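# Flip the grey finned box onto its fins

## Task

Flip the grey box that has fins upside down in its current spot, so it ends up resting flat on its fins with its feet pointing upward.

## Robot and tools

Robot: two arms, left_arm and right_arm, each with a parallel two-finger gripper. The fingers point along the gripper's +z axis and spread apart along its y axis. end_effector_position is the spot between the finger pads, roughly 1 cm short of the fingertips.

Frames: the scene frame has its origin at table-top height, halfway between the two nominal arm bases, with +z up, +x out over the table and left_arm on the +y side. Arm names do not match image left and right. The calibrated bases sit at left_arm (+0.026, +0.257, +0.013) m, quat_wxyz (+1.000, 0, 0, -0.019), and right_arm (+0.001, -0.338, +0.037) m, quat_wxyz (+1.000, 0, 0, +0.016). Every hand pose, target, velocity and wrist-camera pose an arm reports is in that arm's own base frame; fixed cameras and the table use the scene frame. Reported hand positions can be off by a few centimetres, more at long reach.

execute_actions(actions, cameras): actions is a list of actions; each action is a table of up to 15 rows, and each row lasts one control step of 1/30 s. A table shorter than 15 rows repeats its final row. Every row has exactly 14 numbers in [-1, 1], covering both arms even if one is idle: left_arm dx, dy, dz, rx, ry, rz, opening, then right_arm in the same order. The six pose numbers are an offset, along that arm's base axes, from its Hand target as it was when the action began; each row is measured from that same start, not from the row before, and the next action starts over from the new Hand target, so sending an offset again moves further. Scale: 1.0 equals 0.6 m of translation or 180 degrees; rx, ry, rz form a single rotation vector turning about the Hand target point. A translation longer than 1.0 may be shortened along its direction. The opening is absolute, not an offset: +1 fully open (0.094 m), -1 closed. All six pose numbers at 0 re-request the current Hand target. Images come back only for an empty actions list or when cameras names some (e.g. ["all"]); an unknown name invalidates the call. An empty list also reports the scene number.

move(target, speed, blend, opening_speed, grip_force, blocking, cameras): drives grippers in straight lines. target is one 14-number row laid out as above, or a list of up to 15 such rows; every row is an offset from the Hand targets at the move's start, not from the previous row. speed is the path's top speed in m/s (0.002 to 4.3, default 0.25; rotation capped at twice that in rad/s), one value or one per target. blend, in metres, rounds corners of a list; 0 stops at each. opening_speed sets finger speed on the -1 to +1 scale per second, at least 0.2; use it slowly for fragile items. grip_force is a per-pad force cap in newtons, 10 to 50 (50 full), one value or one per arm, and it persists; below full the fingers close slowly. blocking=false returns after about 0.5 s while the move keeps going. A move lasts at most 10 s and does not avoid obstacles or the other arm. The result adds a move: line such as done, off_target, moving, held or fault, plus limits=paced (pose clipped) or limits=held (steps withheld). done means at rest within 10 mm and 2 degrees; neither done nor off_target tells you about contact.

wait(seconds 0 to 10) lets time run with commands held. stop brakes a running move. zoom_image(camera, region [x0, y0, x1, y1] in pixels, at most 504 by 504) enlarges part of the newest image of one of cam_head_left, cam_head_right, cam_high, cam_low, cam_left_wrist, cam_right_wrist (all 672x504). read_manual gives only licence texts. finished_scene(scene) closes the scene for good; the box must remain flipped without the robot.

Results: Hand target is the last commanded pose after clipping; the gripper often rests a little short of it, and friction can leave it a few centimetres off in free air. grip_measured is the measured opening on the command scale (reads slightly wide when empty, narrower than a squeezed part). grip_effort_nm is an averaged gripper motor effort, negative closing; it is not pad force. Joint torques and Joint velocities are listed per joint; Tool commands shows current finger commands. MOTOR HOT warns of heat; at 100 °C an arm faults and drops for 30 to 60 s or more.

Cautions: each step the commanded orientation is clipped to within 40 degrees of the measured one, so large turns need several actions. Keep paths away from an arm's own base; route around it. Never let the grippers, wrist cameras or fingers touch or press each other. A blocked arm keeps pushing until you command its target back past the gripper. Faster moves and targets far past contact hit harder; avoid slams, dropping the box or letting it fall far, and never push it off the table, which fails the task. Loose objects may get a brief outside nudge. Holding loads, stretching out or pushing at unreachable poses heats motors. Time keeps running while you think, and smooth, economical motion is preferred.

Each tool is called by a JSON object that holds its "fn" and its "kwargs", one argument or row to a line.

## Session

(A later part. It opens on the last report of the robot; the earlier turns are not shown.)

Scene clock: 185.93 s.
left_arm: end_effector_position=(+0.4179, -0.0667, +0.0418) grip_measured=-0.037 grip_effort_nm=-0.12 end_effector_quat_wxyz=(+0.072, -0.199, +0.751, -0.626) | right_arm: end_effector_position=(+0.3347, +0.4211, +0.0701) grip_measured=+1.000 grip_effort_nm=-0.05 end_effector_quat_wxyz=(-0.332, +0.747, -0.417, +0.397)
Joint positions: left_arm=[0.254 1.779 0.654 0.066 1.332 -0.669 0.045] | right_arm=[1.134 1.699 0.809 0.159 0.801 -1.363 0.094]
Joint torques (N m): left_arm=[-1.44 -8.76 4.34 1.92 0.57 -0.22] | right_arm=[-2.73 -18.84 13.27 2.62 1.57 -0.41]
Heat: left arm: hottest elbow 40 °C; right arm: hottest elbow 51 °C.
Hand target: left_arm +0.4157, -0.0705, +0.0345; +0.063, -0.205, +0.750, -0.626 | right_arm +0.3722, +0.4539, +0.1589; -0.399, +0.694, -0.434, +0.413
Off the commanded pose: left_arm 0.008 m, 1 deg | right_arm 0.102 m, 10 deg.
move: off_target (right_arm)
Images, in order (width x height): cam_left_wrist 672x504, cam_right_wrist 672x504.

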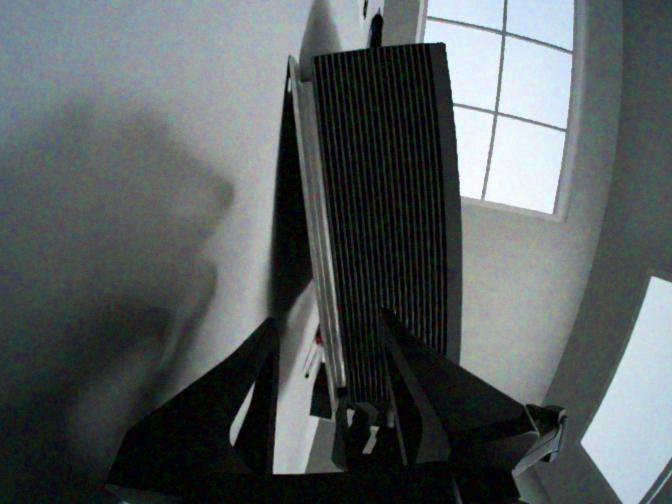

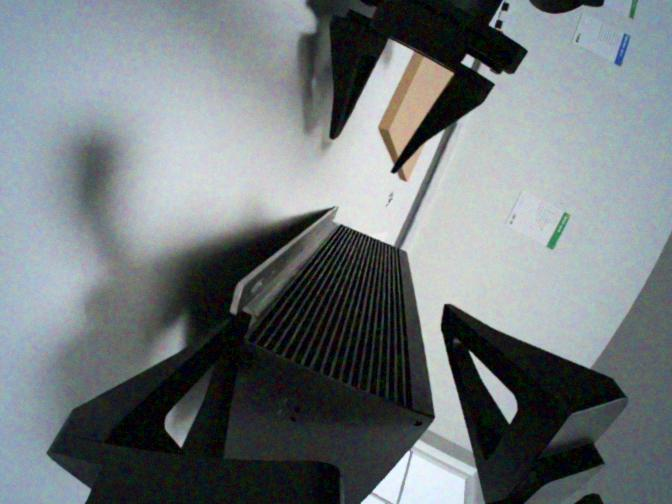

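{"fn": "move", "kwargs": {
  "target": [0.037,-0.097,-0.033,0,0,0,-0.04,0,0,0,0,0,0,1],
  "cameras": ["cam_right_wrist","cam_left_wrist"],
  "speed": 0.1
}}

{"fn": "zoom_image", "kwargs": {
  "camera": "cam_left_wrist",
  "region": [200, 150, 480, 450]
}}

{"fn": "zoom_image", "kwargs": {
  "camera": "cam_right_wrist",
  "region": [200, 80, 520, 330]
}}

Scene clock: 201.97 s.
left_arm: end_effector_position=(+0.4427, -0.1250, +0.0263) grip_measured=-0.037 grip_effort_nm=-0.12 end_effector_quat_wxyz=(+0.076, -0.194, +0.750, -0.627) | right_arm: end_effector_position=(+0.3347, +0.4211, +0.0701) grip_measured=+1.000 grip_effort_nm=-0.05 end_effector_quat_wxyz=(-0.332, +0.747, -0.417, +0.397)
Joint positions: left_arm=[0.089 1.89 0.63 0.627 1.222 -1.1 0.045] | right_arm=[1.134 1.699 0.809 0.159 0.801 -1.363 0.094]
Joint torques (N m): left_arm=[-1.55 -8.82 3.48 2.35 0.32 -0.28] | right_arm=[-3.25 -19.02 13.2 2.65 1.55 -0.45]
Heat: left arm: hottest elbow 39 °C; right arm: hottest elbow 54 °C.
Hand target: left_arm +0.4378, -0.1287, +0.0147; +0.063, -0.205, +0.750, -0.626 | right_arm +0.3722, +0.4539, +0.1589; -0.399, +0.694, -0.434, +0.413
Off the commanded pose: left_arm 0.013 m, 2 deg | right_arm 0.102 m, 10 deg.
move: off_target (left_arm, right_arm)
Images, in order (width x height): cam_left_wrist 672x504, cam_right_wrist 672x504.

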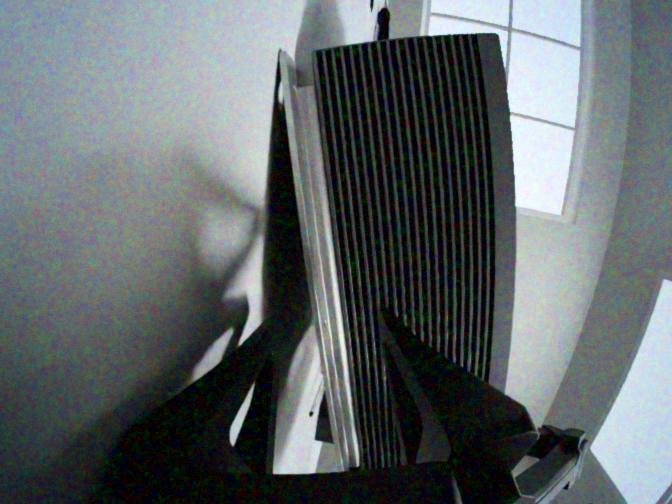

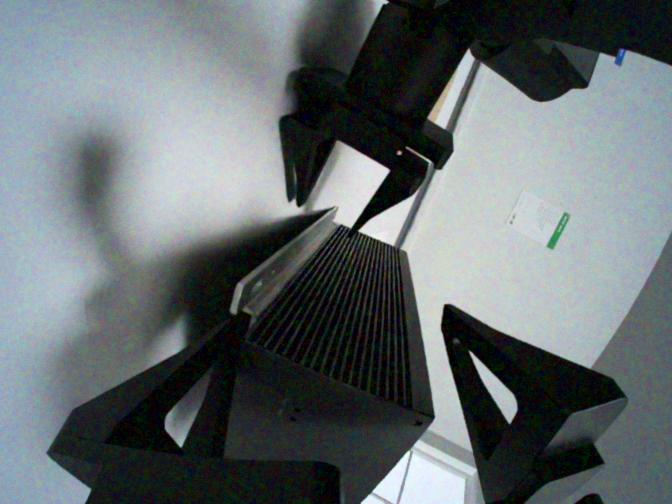

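Scaled by 1.680 from the camera's 672x504 image, which has a finer 960x720 frame.

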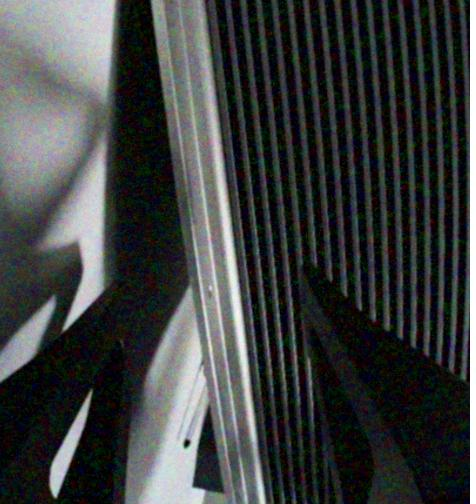

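Scaled by 1.575 from the camera's 672x504 image, which has a finer 960x720 frame.

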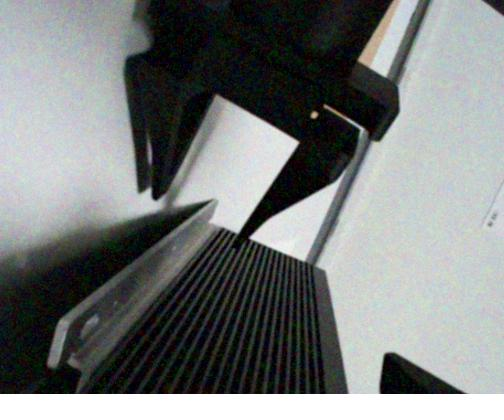

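{"fn": "move", "kwargs": {
  "target": [0.014,-0.043,0.008,0,0,0,-0.04,0,0,0,0,0,0,1],
  "cameras": ["cam_right_wrist","cam_left_wrist"],
  "speed": 0.05
}}

{"fn": "zoom_image", "kwargs": {
  "camera": "cam_left_wrist",
  "region": [200, 150, 480, 450]
}}

{"fn": "zoom_image", "kwargs": {
  "camera": "cam_right_wrist",
  "region": [200, 80, 520, 330]
}}

Scene clock: 214.30 s.
left_arm: end_effector_position=(+0.4476, -0.1487, +0.0266) grip_measured=-0.037 grip_effort_nm=-0.11 end_effector_quat_wxyz=(+0.071, -0.203, +0.750, -0.626) | right_arm: end_effector_position=(+0.3348, +0.4209, +0.0699) grip_measured=+1.000 grip_effort_nm=-0.05 end_effector_quat_wxyz=(-0.331, +0.748, -0.417, +0.397)
Joint positions: left_arm=[0.026 1.903 0.63 0.723 1.164 -1.209 0.045] | right_arm=[1.134 1.699 0.809 0.158 0.801 -1.364 0.094]
Joint torques (N m): left_arm=[-1.96 -9.58 4.18 2.59 0.31 -0.25] | right_arm=[-2.84 -19.43 13.24 2.73 1.57 -0.42]
Heat: left arm: hottest elbow 38 °C; right arm: hottest elbow 56 °C.
Hand target: left_arm +0.4463, -0.1544, +0.0195; +0.063, -0.205, +0.750, -0.626 | right_arm +0.3722, +0.4538, +0.1589; -0.399, +0.694, -0.434, +0.413
Off the commanded pose: left_arm 0.009 m, 1 deg | right_arm 0.102 m, 10 deg.
move: off_target (right_arm)
Images, in order (width x height): cam_left_wrist 672x504, cam_right_wrist 672x504.

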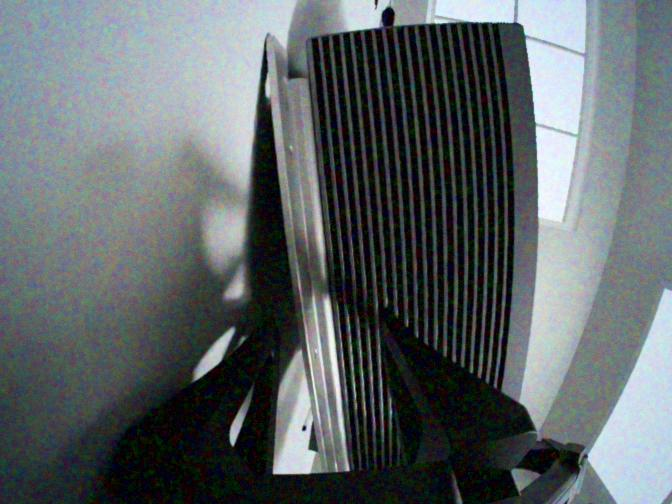

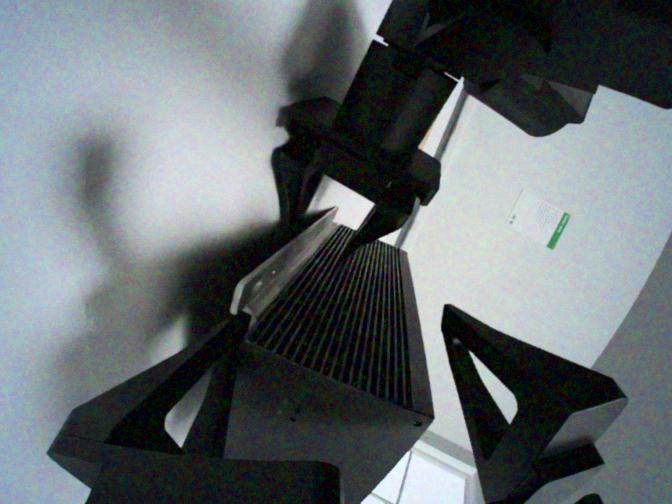

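Scaled by 1.680 from the camera's 672x504 image, which has a finer 960x720 frame.

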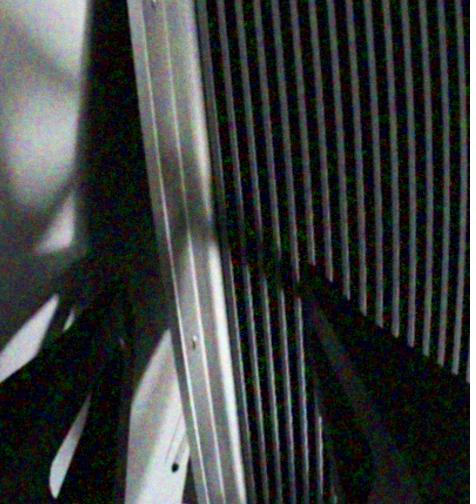

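Scaled by 1.575 from the camera's 672x504 image, which has a finer 960x720 frame.

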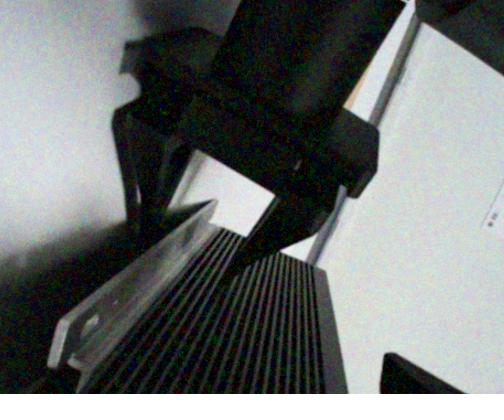

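{"fn": "move", "kwargs": {
  "target": [
    [0.003,-0.011,0,0,0,0,-0.04,0,0,0,0,0,0,1],
    [0.003,-0.011,0,0,0,0,-0.7,0,0,0,0,0,0,1]
  ],
  "cameras": ["cam_right_wrist","cam_left_wrist"],
  "speed": 0.05,
  "opening_speed": 0.5
}}

{"fn": "zoom_image", "kwargs": {
  "camera": "cam_left_wrist",
  "region": [200, 150, 480, 450]
}}

{"fn": "zoom_image", "kwargs": {
  "camera": "cam_right_wrist",
  "region": [200, 80, 520, 330]
}}

Scene clock: 223.30 s.
left_arm: end_effector_position=(+0.4510, -0.1520, +0.0277) grip_measured=-0.445 grip_effort_nm=-1.00 end_effector_quat_wxyz=(+0.075, -0.207, +0.747, -0.627) | right_arm: end_effector_position=(+0.3352, +0.4197, +0.0690) grip_measured=+1.000 grip_effort_nm=-0.06 end_effector_quat_wxyz=(-0.328, +0.750, -0.416, +0.397)
Joint positions: left_arm=[0.016 1.909 0.631 0.764 1.148 -1.246 0.026] | right_arm=[1.132 1.699 0.809 0.15 0.799 -1.364 0.094]
Joint torques (N m): left_arm=[-2.55 -9.58 4.3 1.98 0.36 -0.1] | right_arm=[-3.37 -19.37 13.16 3.06 1.6 -0.38]
Heat: left arm: hottest elbow 37 °C; right arm: hottest elbow 57 °C.
Hand target: left_arm +0.4480, -0.1610, +0.0194; +0.063, -0.205, +0.750, -0.626 | right_arm +0.3722, +0.4538, +0.1590; -0.399, +0.694, -0.434, +0.413
Off the commanded pose: left_arm 0.012 m, 1 deg | right_arm 0.103 m, 11 deg.
move: off_target (left_arm, right_arm); target 2's new opening was sent with left_arm's hand 0.014 m and 1 deg from that target
Images, in order (width x height): cam_left_wrist 672x504, cam_right_wrist 672x504.

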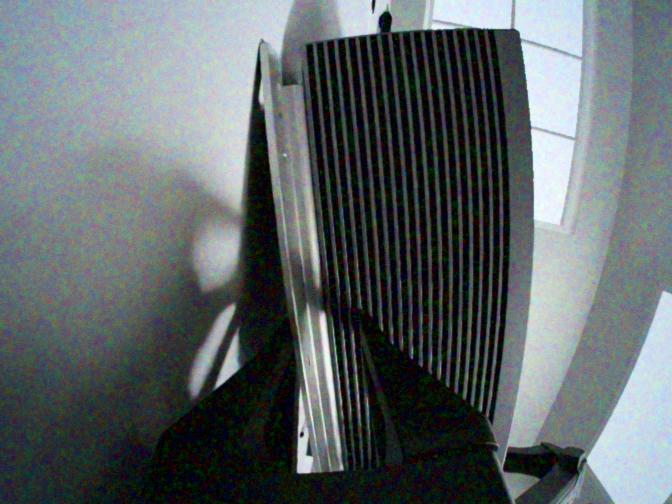

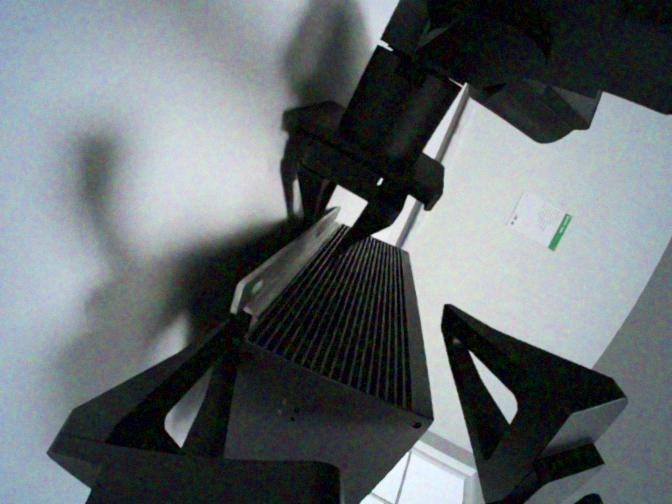

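Scaled by 1.680 from the camera's 672x504 image, which has a finer 960x720 frame.

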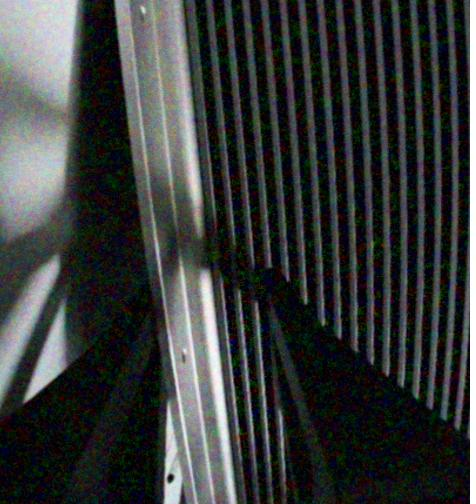

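Scaled by 1.575 from the camera's 672x504 image, which has a finer 960x720 frame.

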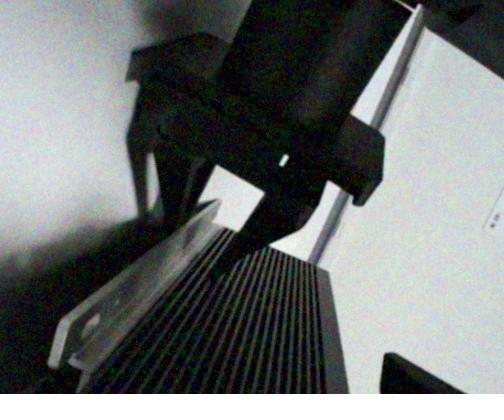

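{"fn": "move", "kwargs": {
  "target": [
    [0,0,0,0,0,0,-0.3,0,0,0,0,0,0,1],
    [-0.005,0.028,0,0,0,0,-0.3,0,0,0,0,0,0,1],
    [-0.005,0.028,0,0,0,0,-0.7,0,0,0,0,0,0,1]
  ],
  "cameras": ["cam_right_wrist","cam_left_wrist"],
  "speed": 0.05,
  "opening_speed": 0.5
}}

{"fn": "zoom_image", "kwargs": {
  "camera": "cam_left_wrist",
  "region": [200, 150, 480, 450]
}}

{"fn": "zoom_image", "kwargs": {
  "camera": "cam_right_wrist",
  "region": [200, 80, 520, 330]
}}

Scene clock: 236.10 s.
left_arm: end_effector_position=(+0.4449, -0.1496, +0.0263) grip_measured=-0.695 grip_effort_nm=-0.18 end_effector_quat_wxyz=(+0.070, -0.191, +0.750, -0.630) | right_arm: end_effector_position=(+0.3377, +0.4198, +0.0772) grip_measured=+1.000 grip_effort_nm=-0.05 end_effector_quat_wxyz=(-0.332, +0.746, -0.416, +0.401)
Joint positions: left_arm=[0.027 1.909 0.631 0.725 1.185 -1.191 0.014] | right_arm=[1.13 1.686 0.812 0.15 0.806 -1.374 0.094]
Joint torques (N m): left_arm=[0.26 -10.46 4.05 1.07 0.37 -0.11] | right_arm=[-2.43 -17.67 13.09 3.12 1.29 -0.3]
Heat: left arm: hottest elbow 37 °C; right arm: hottest elbow 57 °C.
Hand target: left_arm +0.4449, -0.1443, +0.0194; +0.063, -0.205, +0.750, -0.626 | right_arm +0.3721, +0.4540, +0.1588; -0.399, +0.694, -0.434, +0.413
Off the commanded pose: left_arm 0.009 m, 2 deg | right_arm 0.095 m, 10 deg.
move: off_target (right_arm)
Images, in order (width x height): cam_left_wrist 672x504, cam_right_wrist 672x504.

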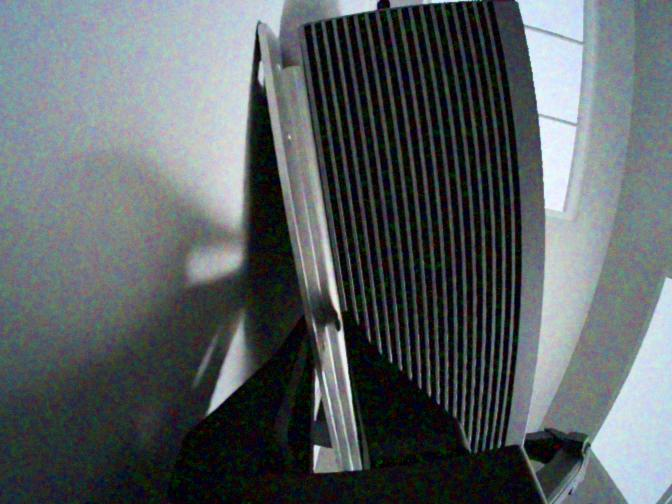

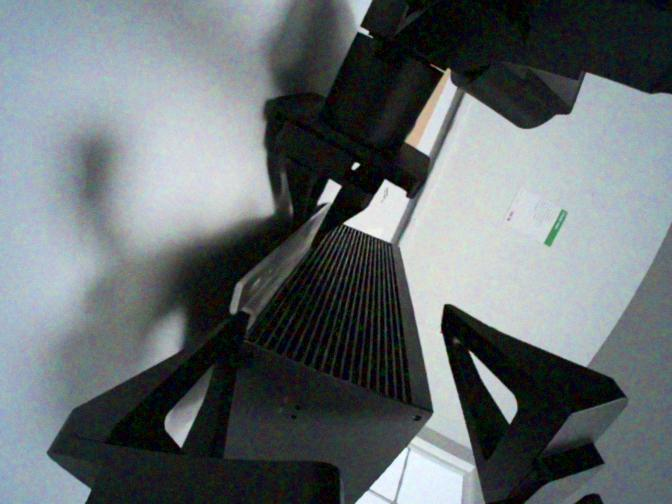

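Scaled by 1.680 from the camera's 672x504 image, which has a finer 960x720 frame.

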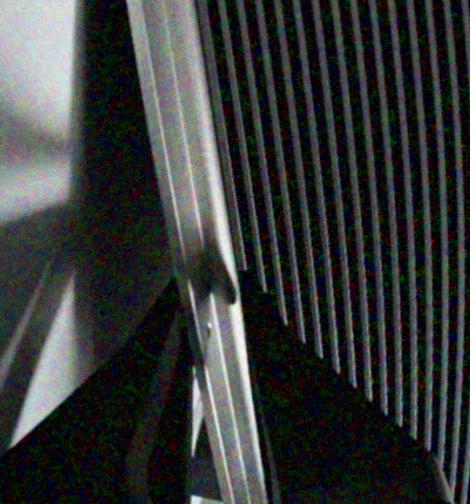

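Scaled by 1.575 from the camera's 672x504 image, which has a finer 960x720 frame.

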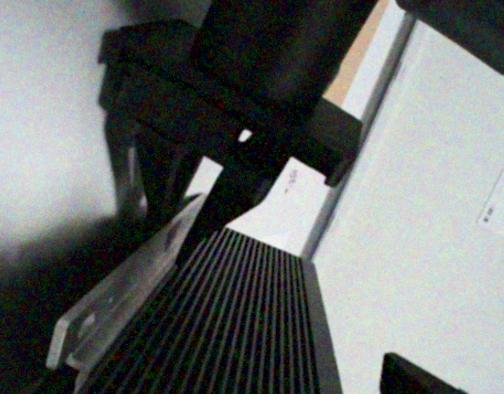

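Identical to scene 1's grip. Close fully.

{"fn": "move", "kwargs": {
  "target": [0,0,0,0,0,0,-1,0,0,0,0,0,0,1],
  "opening_speed": 0.4
}}

{"fn": "move", "kwargs": {
  "target": [0.002,-0.008,0.1,0.037,0.005,0,-1,0,0,0,0,0,0,1],
  "speed": 0.05,
  "cameras": ["cam_right_wrist","cam_left_wrist","cam_low"]
}}

Scene clock: 242.67 s.
left_arm: end_effector_position=(+0.4456, -0.1487, +0.0266) grip_measured=-0.918 grip_effort_nm=-0.98 end_effector_quat_wxyz=(+0.069, -0.194, +0.749, -0.630) | right_arm: end_effector_position=(+0.3377, +0.4200, +0.0770) grip_measured=+1.000 grip_effort_nm=-0.05 end_effector_quat_wxyz=(-0.332, +0.746, -0.416, +0.400)
Joint positions: left_arm=[0.029 1.908 0.632 0.724 1.186 -1.196 0.004] | right_arm=[1.129 1.686 0.812 0.15 0.804 -1.374 0.094]
Joint torques (N m): left_arm=[-0.03 -10.29 3.97 1.2 0.34 -0.04] | right_arm=[-2.49 -17.96 13.22 3.08 1.36 -0.32]
Heat: left arm: hottest elbow 37 °C; right arm: hottest elbow 57 °C.
Hand target: left_arm +0.4450, -0.1442, +0.0195; +0.063, -0.205, +0.750, -0.626 | right_arm +0.3722, +0.4538, +0.1588; -0.399, +0.694, -0.434, +0.413
Off the commanded pose: left_arm 0.008 m, 2 deg | right_arm 0.095 m, 10 deg.
move: off_target (right_arm)

Scene clock: 244.70 s.
left_arm: end_effector_position=(+0.4495, -0.1430, +0.0641) grip_measured=-0.918 grip_effort_nm=-1.01 end_effector_quat_wxyz=(+0.096, -0.186, +0.795, -0.569) | right_arm: end_effector_position=(+0.3387, +0.4212, +0.0889) grip_measured=+1.000 grip_effort_nm=-0.06 end_effector_quat_wxyz=(-0.341, +0.740, -0.418, +0.401)
Joint positions: left_arm=[0.023 1.686 0.666 0.254 1.07 -0.932 0.004] | right_arm=[1.129 1.664 0.814 0.15 0.807 -1.375 0.094]
Joint torques (N m): left_arm=[-1.55 -13.16 6.06 0.43 1.32 -0.9] | right_arm=[-2.55 -15.79 13.19 2.89 1.16 -0.31]
Heat: left arm: hottest elbow 37 °C; right arm: hottest elbow 57 °C.
Hand target: left_arm +0.4462, -0.1491, +0.0795; +0.069, -0.206, +0.785, -0.580 | right_arm +0.3722, +0.4540, +0.1589; -0.399, +0.694, -0.434, +0.413
Off the commanded pose: left_arm 0.017 m, 4 deg | right_arm 0.084 m, 9 deg.
move: off_target (left_arm, right_arm)
Images, in order (width x height): cam_low 672x504, cam_left_wrist 672x504, cam_right_wrist 672x504.

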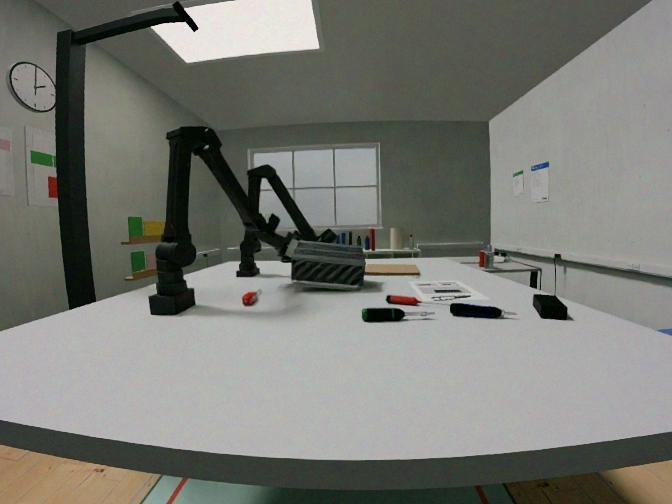

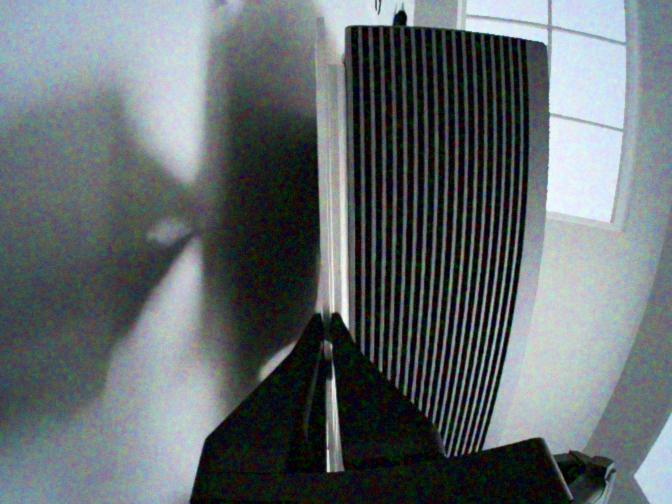

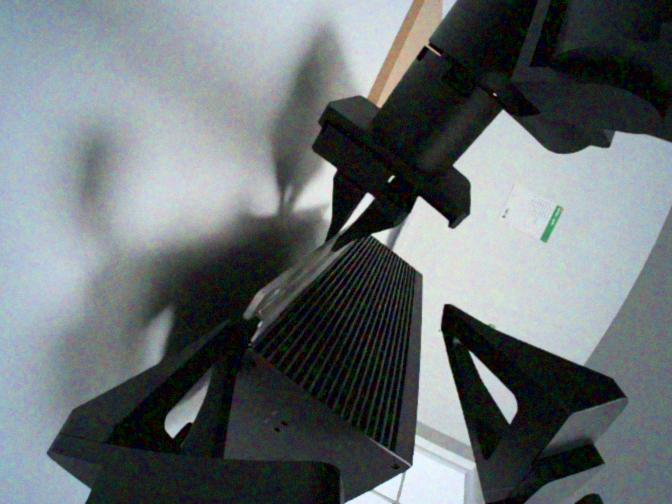

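{"fn": "move", "kwargs": {
  "target": [0.008,-0.038,0.079,0.0932,0.0153,0,-1,0,0,-0.05,0,0,0,1],
  "speed": 0.05
}}

{"fn": "move", "kwargs": {
  "target": [
    [0,0,0,0,0,0,-1,-0.1,-0.01,-0.06,0,0,0,1],
    [0,0,0,0,0,0,-1,-0.22,-0.13,0.1,0,0,0,1]
  ],
  "speed": 0.1,
  "blend": [0.02,0],
  "cameras": ["cam_right_wrist","cam_left_wrist","cam_low","cam_head_left"]
}}

Scene clock: 258.03 s.
left_arm: end_effector_position=(+0.4474, -0.1637, +0.1045) grip_measured=-0.885 grip_effort_nm=-1.01 end_effector_quat_wxyz=(+0.105, -0.167, +0.874, -0.444) | right_arm: end_effector_position=(+0.3515, +0.4313, +0.0993) grip_measured=+1.000 grip_effort_nm=-0.05 end_effector_quat_wxyz=(-0.364, +0.720, -0.422, +0.413)
Joint positions: left_arm=[-0.088 1.486 0.786 -0.276 0.787 -0.719 0.005] | right_arm=[1.12 1.688 0.835 0.234 0.825 -1.406 0.094]
Joint torques (N m): left_arm=[-1.9 -11.81 10.36 -0.39 0.84 -1.28] | right_arm=[-1.61 -11.58 10.93 3.18 0.23 0.01]
Heat: left arm: hottest elbow 37 °C; right arm: hottest elbow 58 °C.
Hand target: left_arm +0.4510, -0.1719, +0.1269; +0.079, -0.207, +0.863, -0.454 | right_arm +0.3722, +0.4539, +0.1289; -0.399, +0.694, -0.434, +0.413
Off the commanded pose: left_arm 0.024 m, 6 deg | right_arm 0.043 m, 5 deg.
move: off_target (left_arm, right_arm)

Scene clock: 260.93 s.
left_arm: end_effector_position=(+0.4462, -0.1643, +0.1051) grip_measured=-0.885 grip_effort_nm=-1.01 end_effector_quat_wxyz=(+0.102, -0.168, +0.875, -0.443) | right_arm: end_effector_position=(+0.2454, +0.3730, +0.1857) grip_measured=+1.000 grip_effort_nm=-0.05 end_effector_quat_wxyz=(-0.394, +0.694, -0.435, +0.417)
Joint positions: left_arm=[-0.09 1.484 0.789 -0.288 0.787 -0.718 0.005] | right_arm=[1.328 1.292 0.678 -0.093 1.016 -1.198 0.094]
Joint torques (N m): left_arm=[-1.96 -11.58 10.39 -0.01 0.87 -1.27] | right_arm=[0.73 -7.88 7.5 1.36 0.48 0.18]
Heat: left arm: hottest elbow 37 °C; right arm: hottest elbow 57 °C.
Hand target: left_arm +0.4511, -0.1719, +0.1269; +0.079, -0.207, +0.863, -0.454 | right_arm +0.2401, +0.3758, +0.1887; -0.399, +0.694, -0.434, +0.413
Off the commanded pose: left_arm 0.024 m, 6 deg | right_arm 0.007 m, 1 deg.
move: off_target (left_arm)
Images, in order (width x height): cam_head_left 672x504, cam_low 672x504, cam_left_wrist 672x504, cam_right_wrist 672x504.

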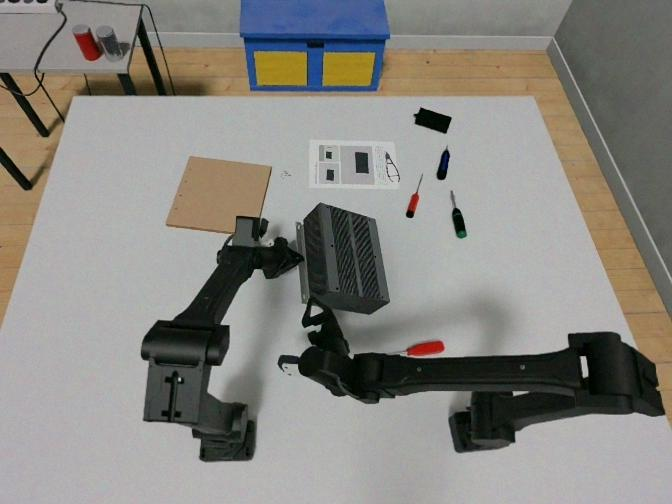

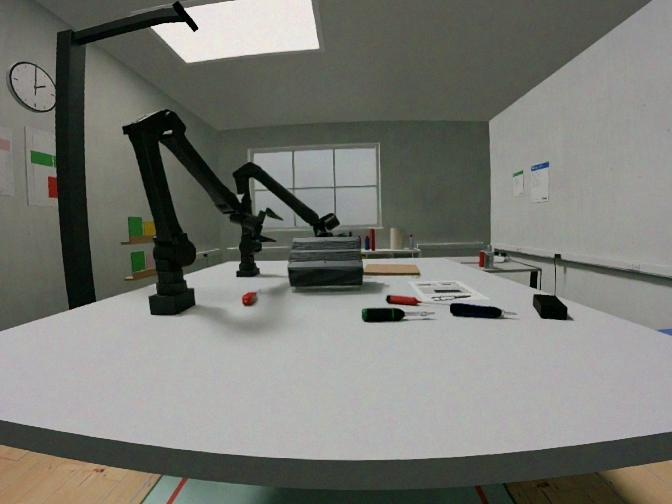

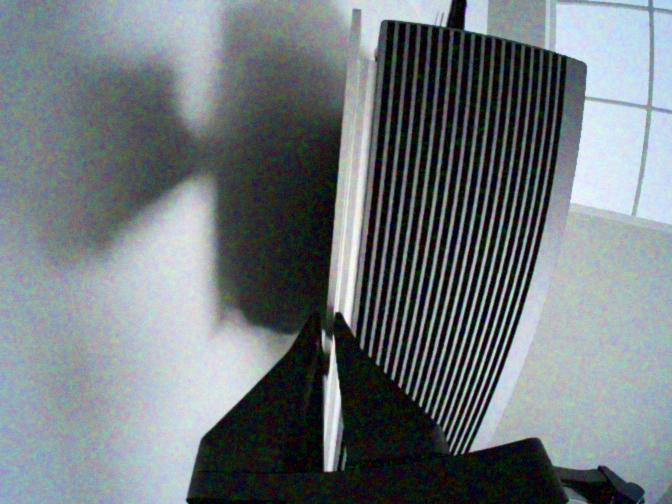

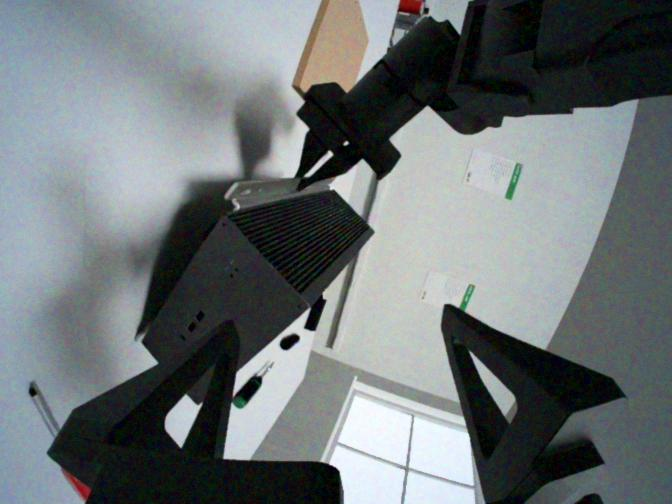

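{"fn": "move", "kwargs": {
  "target": [
    [0.005,-0.03,0.07,0.066,0.011,0,-1,0,0,0,0,0,0,1],
    [-0.05,0.27,0.07,0.066,0.011,0,-1,0,0,0,0,0,0,1]
  ],
  "speed": 0.06,
  "blend": [0.02,0]
}}

{"fn": "move", "kwargs": {
  "target": [
    [0.007,0.0,0.07,0.11,0.018,0,-1,0,0,0,0,0,0,1],
    [-0.03,0.15,0.07,0.11,0.018,0,-1,0,0,0,0,0,0,1]
  ],
  "speed": 0.06,
  "blend": [0.02,0],
  "cameras": ["cam_right_wrist","cam_left_wrist","cam_low","cam_head_left"]
}}

Scene clock: 276.17 s.
left_arm: end_effector_position=(+0.4105, -0.0247, +0.1430) grip_measured=-0.884 grip_effort_nm=-1.01 end_effector_quat_wxyz=(+0.088, -0.156, +0.916, -0.360) | right_arm: end_effector_position=(+0.2454, +0.3730, +0.1857) grip_measured=+1.000 grip_effort_nm=-0.05 end_effector_quat_wxyz=(-0.394, +0.694, -0.435, +0.417)
Joint positions: left_arm=[0.232 1.389 0.919 -0.935 0.744 -0.17 0.005] | right_arm=[1.328 1.292 0.678 -0.093 1.016 -1.197 0.094]
Joint torques (N m): left_arm=[1.61 -10.05 12.64 -1.14 0.39 -1.05] | right_arm=[0.62 -7.82 7.61 1.43 0.44 0.15]
Heat: left arm: hottest elbow 39 °C; right arm: hottest elbow 53 °C.
Hand target: left_arm +0.4210, -0.0099, +0.1689; +0.085, -0.206, +0.906, -0.359 | right_arm +0.2401, +0.3759, +0.1887; -0.399, +0.694, -0.434, +0.413
Off the commanded pose: left_arm 0.032 m, 6 deg | right_arm 0.007 m, 1 deg.
move: off_target (left_arm)

Scene clock: 281.40 s.
left_arm: end_effector_position=(+0.3886, +0.0568, +0.1857) grip_measured=-0.918 grip_effort_nm=-1.00 end_effector_quat_wxyz=(+0.075, -0.168, +0.961, -0.206) | right_arm: end_effector_position=(+0.2454, +0.3730, +0.1857) grip_measured=+1.000 grip_effort_nm=-0.05 end_effector_quat_wxyz=(-0.394, +0.694, -0.435, +0.417)
Joint positions: left_arm=[0.334 1.327 1.068 -1.224 0.433 -0.033 0.004] | right_arm=[1.328 1.292 0.678 -0.093 1.016 -1.197 0.094]
Joint torques (N m): left_arm=[2.14 -8.12 14.31 -0.06 -0.51 -0.55] | right_arm=[0.91 -8.59 7.61 1.43 0.51 0.16]
Heat: left arm: hottest elbow 40 °C; right arm: hottest elbow 51 °C.
Hand target: left_arm +0.4030, +0.0802, +0.2110; +0.094, -0.198, +0.957, -0.192 | right_arm +0.2401, +0.3759, +0.1887; -0.399, +0.694, -0.434, +0.413
Off the commanded pose: left_arm 0.037 m, 4 deg | right_arm 0.007 m, 1 deg.
move: off_target (left_arm)
Images, in order (width x height): cam_head_left 672x504, cam_low 672x504, cam_left_wrist 672x504, cam_right_wrist 672x504.

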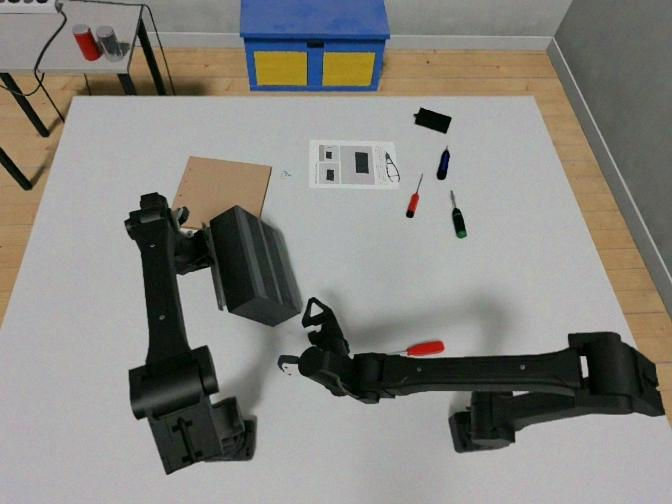

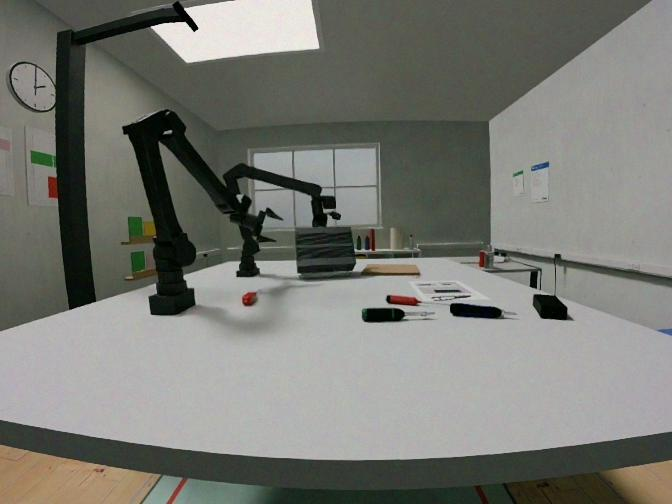

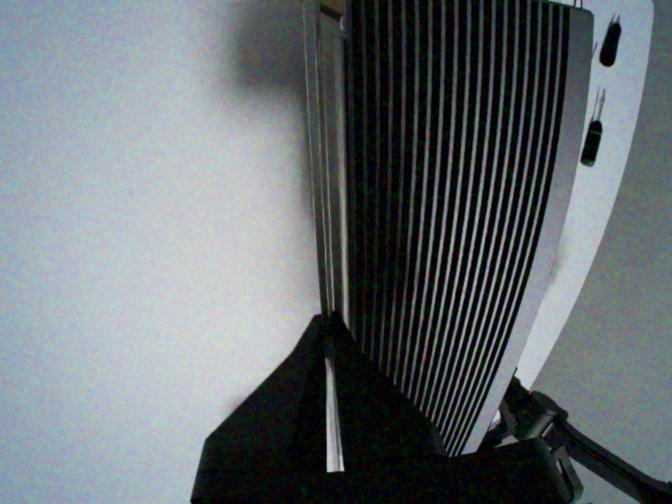

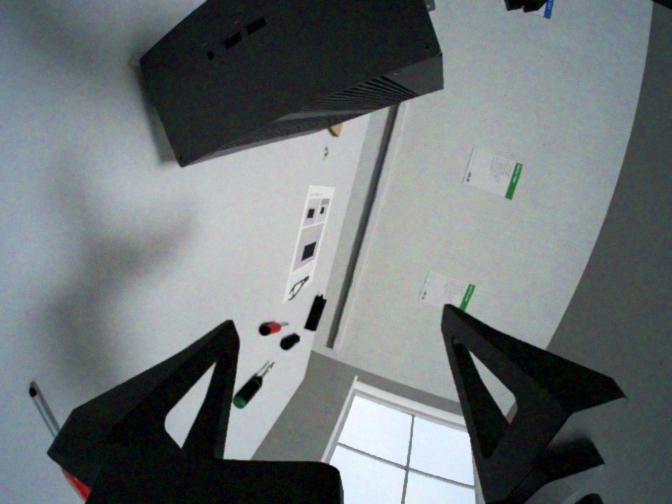

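{"fn": "move", "kwargs": {
  "target": [0,0,0,0,0,0,-1,-0.08,-0.21,0.285,0.4294,0.3125,-0.3048,0.2],
  "speed": 0.3
}}

{"fn": "move", "kwargs": {
  "target": [
    [0.034,-0.102,0.027,0.0947,0.0322,0,-1,0,0,0,0,0,0,0.2],
    [0.069,-0.2,0.02,0.1894,0.0644,0,-1,0,0,0,0,0,0,0.2]
  ],
  "speed": 0.05,
  "blend": [0.02,0],
  "cameras": ["cam_right_wrist","cam_left_wrist","cam_low","cam_head_left","cam_high"]
}}

Scene clock: 304.10 s.
left_arm: end_effector_position=(+0.3886, +0.0567, +0.1858) grip_measured=-0.918 grip_effort_nm=-1.01 end_effector_quat_wxyz=(+0.075, -0.168, +0.961, -0.206) | right_arm: end_effector_position=(+0.1869, +0.2489, +0.3357) grip_measured=+0.201 grip_effort_nm=-0.08 end_effector_quat_wxyz=(+0.265, -0.178, +0.939, +0.125)
Joint positions: left_arm=[0.334 1.327 1.068 -1.224 0.434 -0.032 0.004] | right_arm=[1.06 0.81 1.051 -1.259 0.236 0.617 0.056]
Joint torques (N m): left_arm=[2.2 -8.12 14.28 -0.06 -0.52 -0.54] | right_arm=[-1.61 -1.26 11.89 1.26 0.04 0.09]
Heat: left arm: hottest elbow 44 °C; right arm: hottest elbow 49 °C.
Hand target: left_arm +0.4030, +0.0801, +0.2110; +0.094, -0.198, +0.957, -0.192 | right_arm +0.1921, +0.2499, +0.3599; +0.277, -0.163, +0.936, +0.141
Off the commanded pose: left_arm 0.037 m, 4 deg | right_arm 0.025 m, 3 deg.
move: off_target (left_arm, right_arm)

Scene clock: 310.80 s.
left_arm: end_effector_position=(+0.4300, -0.0359, +0.2122) grip_measured=-0.938 grip_effort_nm=-1.01 end_effector_quat_wxyz=(+0.042, -0.164, +0.979, +0.117) | right_arm: end_effector_position=(+0.1869, +0.2489, +0.3357) grip_measured=+0.201 grip_effort_nm=-0.08 end_effector_quat_wxyz=(+0.265, -0.178, +0.939, +0.125)
Joint positions: left_arm=[-0.182 1.473 1.317 -1.417 -0.249 -0.514 0.003] | right_arm=[1.06 0.81 1.051 -1.259 0.236 0.618 0.056]
Joint torques (N m): left_arm=[-0.79 -8.94 12.85 -0.05 -0.43 -0.58] | right_arm=[-2.37 -2.2 11.9 1.07 0.02 0.04]
Heat: left arm: hottest elbow 45 °C; right arm: hottest elbow 49 °C.
Hand target: left_arm +0.4445, -0.0399, +0.2229; +0.052, -0.180, +0.975, +0.117 | right_arm +0.1921, +0.2499, +0.3599; +0.277, -0.163, +0.936, +0.141
Off the commanded pose: left_arm 0.018 m, 2 deg | right_arm 0.025 m, 3 deg.
move: off_target (left_arm, right_arm)
Images, in order (width x height): cam_head_left 672x504, cam_high 672x504, cam_low 672x504, cam_left_wrist 672x504, cam_right_wrist 672x504.

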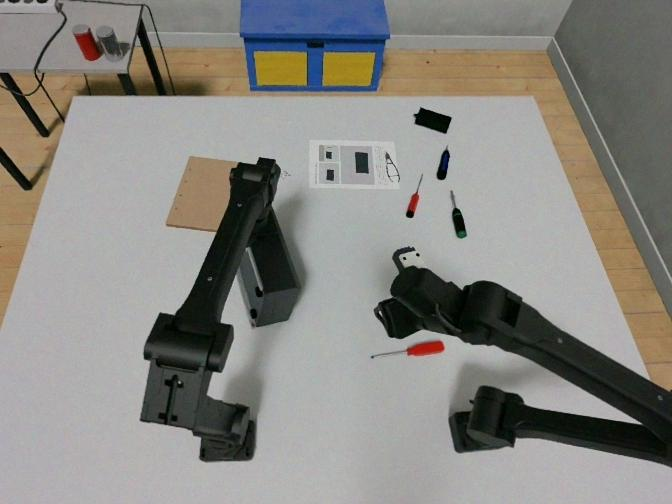

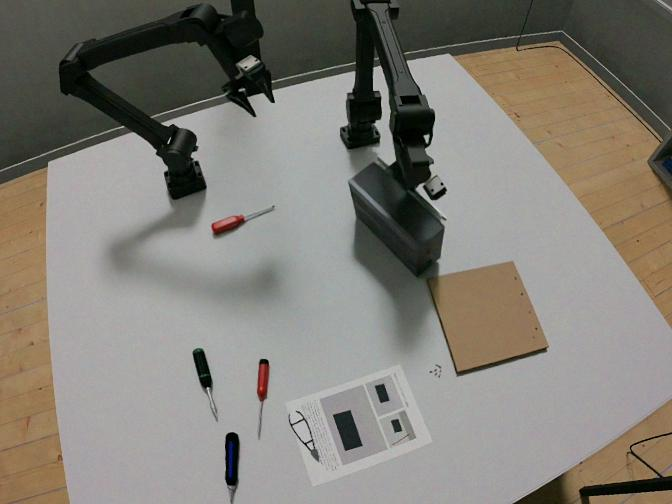

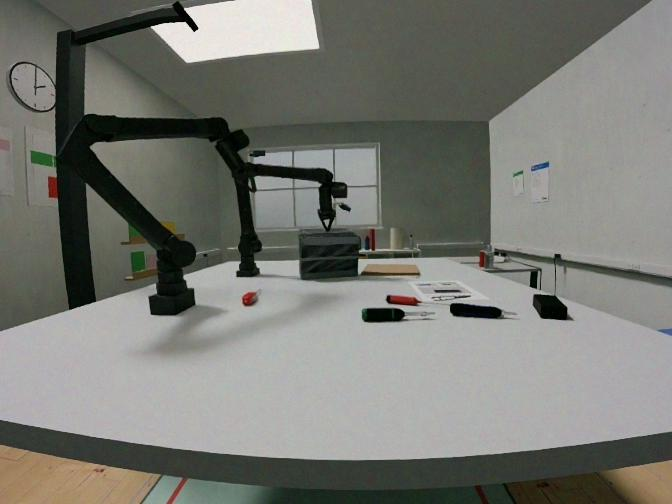

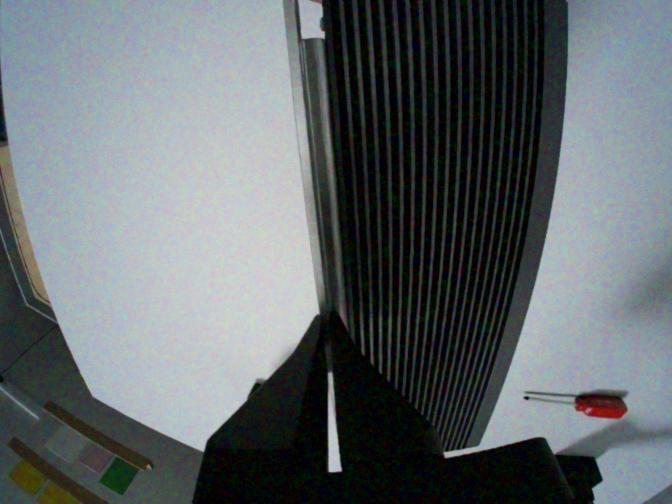

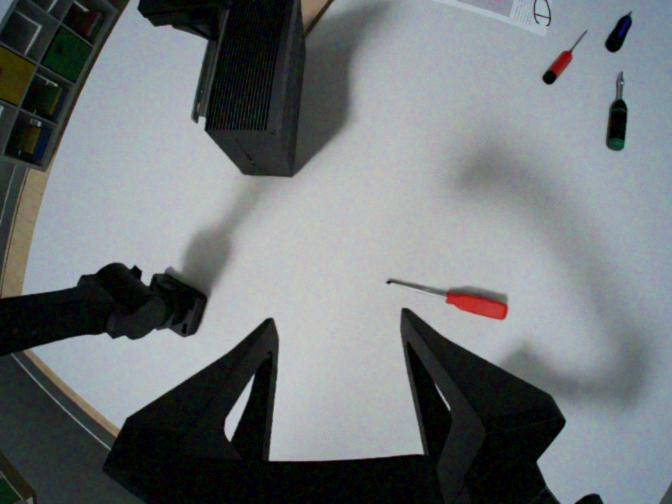

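{"fn": "move", "kwargs": {
  "target": [
    [-0.016,0.005,-0.003,0,0,0,-1,0,0,0,0,0,0,0.2],
    [-0.016,0.005,-0.003,0,0,0,0,0,0,0,0,0,0,0.2]
  ],
  "speed": 0.05,
  "opening_speed": 0.5
}}

{"fn": "move", "kwargs": {
  "target": [
    [-0.007,-0.04,0.16,0,0,0,0,0,0,0,0,0,0,0.2],
    [-0.3,0.25,0.16,0,0,0,0,0,0,0,0,0,0,0.2]
  ],
  "speed": [0.1,0.25],
  "blend": [0.02,0],
  "cameras": ["cam_right_wrist","cam_head_left","cam_low"]
}}

Scene clock: 328.20 s.
left_arm: end_effector_position=(+0.4303, -0.0351, +0.2126) grip_measured=-0.004 grip_effort_nm=0.17 end_effector_quat_wxyz=(+0.044, -0.174, +0.976, +0.119) | right_arm: end_effector_position=(+0.1869, +0.2489, +0.3357) grip_measured=+0.201 grip_effort_nm=-0.08 end_effector_quat_wxyz=(+0.265, -0.178, +0.939, +0.125)
Joint positions: left_arm=[-0.182 1.473 1.318 -1.417 -0.254 -0.536 0.047] | right_arm=[1.06 0.81 1.051 -1.259 0.236 0.618 0.056]
Joint torques (N m): left_arm=[-0.97 -10.75 10.51 0.34 -0.26 -0.34] | right_arm=[-1.96 -1.55 12.07 1.05 0.01 0.03]
Heat: left arm: hottest elbow 49 °C; right arm: hottest elbow 50 °C.
Hand target: left_arm +0.4349, -0.0369, +0.2211; +0.052, -0.180, +0.975, +0.117 | right_arm +0.1921, +0.2499, +0.3599; +0.277, -0.163, +0.936, +0.141
Off the commanded pose: left_arm 0.010 m, 1 deg | right_arm 0.025 m, 3 deg.
move: off_target (right_arm)

Scene clock: 331.27 s.
left_arm: end_effector_position=(+0.2542, +0.1106, +0.3172) grip_measured=-0.003 grip_effort_nm=0.17 end_effector_quat_wxyz=(+0.047, -0.181, +0.975, +0.118) | right_arm: end_effector_position=(+0.1869, +0.2489, +0.3357) grip_measured=+0.201 grip_effort_nm=-0.08 end_effector_quat_wxyz=(+0.265, -0.178, +0.939, +0.125)
Joint positions: left_arm=[0.271 0.992 1.188 -1.65 -0.226 -0.083 0.047] | right_arm=[1.06 0.81 1.051 -1.259 0.236 0.618 0.056]
Joint torques (N m): left_arm=[0.09 -3.6 8.81 1.35 0.02 -0.07] | right_arm=[-2.02 -1.96 11.99 1.01 0 0.06]
Heat: left arm: hottest elbow 49 °C; right arm: hottest elbow 50 °C.
Hand target: left_arm +0.2549, +0.1132, +0.3171; +0.052, -0.180, +0.975, +0.117 | right_arm +0.1921, +0.2499, +0.3599; +0.277, -0.163, +0.936, +0.141
Off the commanded pose: left_arm 0.003 m, 1 deg | right_arm 0.025 m, 3 deg.
move: off_target (right_arm)
Images, in order (width x height): cam_head_left 672x504, cam_low 672x504, cam_right_wrist 672x504.

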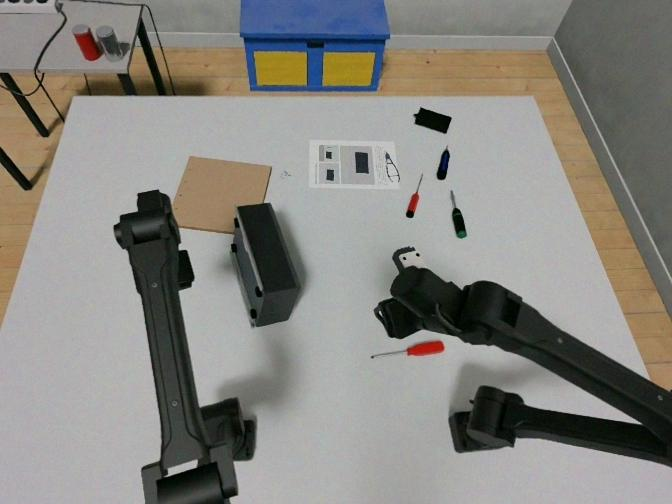

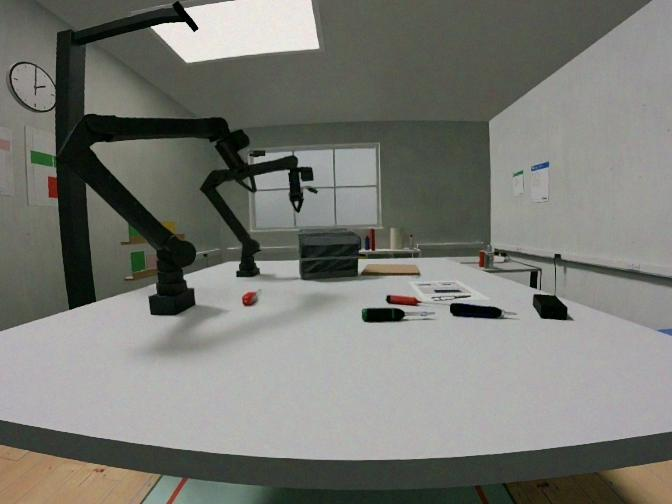

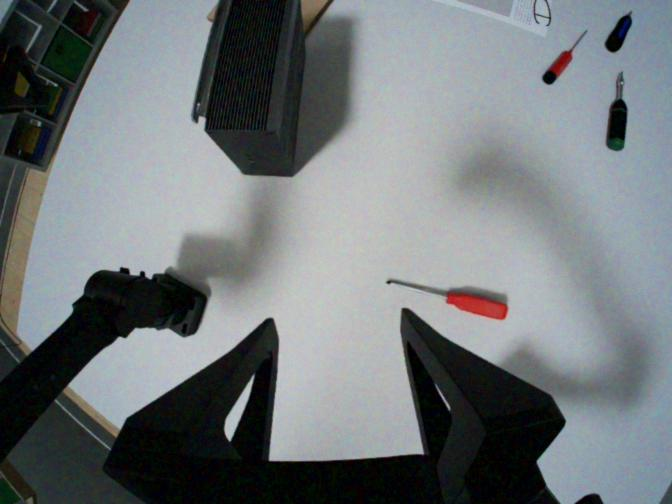

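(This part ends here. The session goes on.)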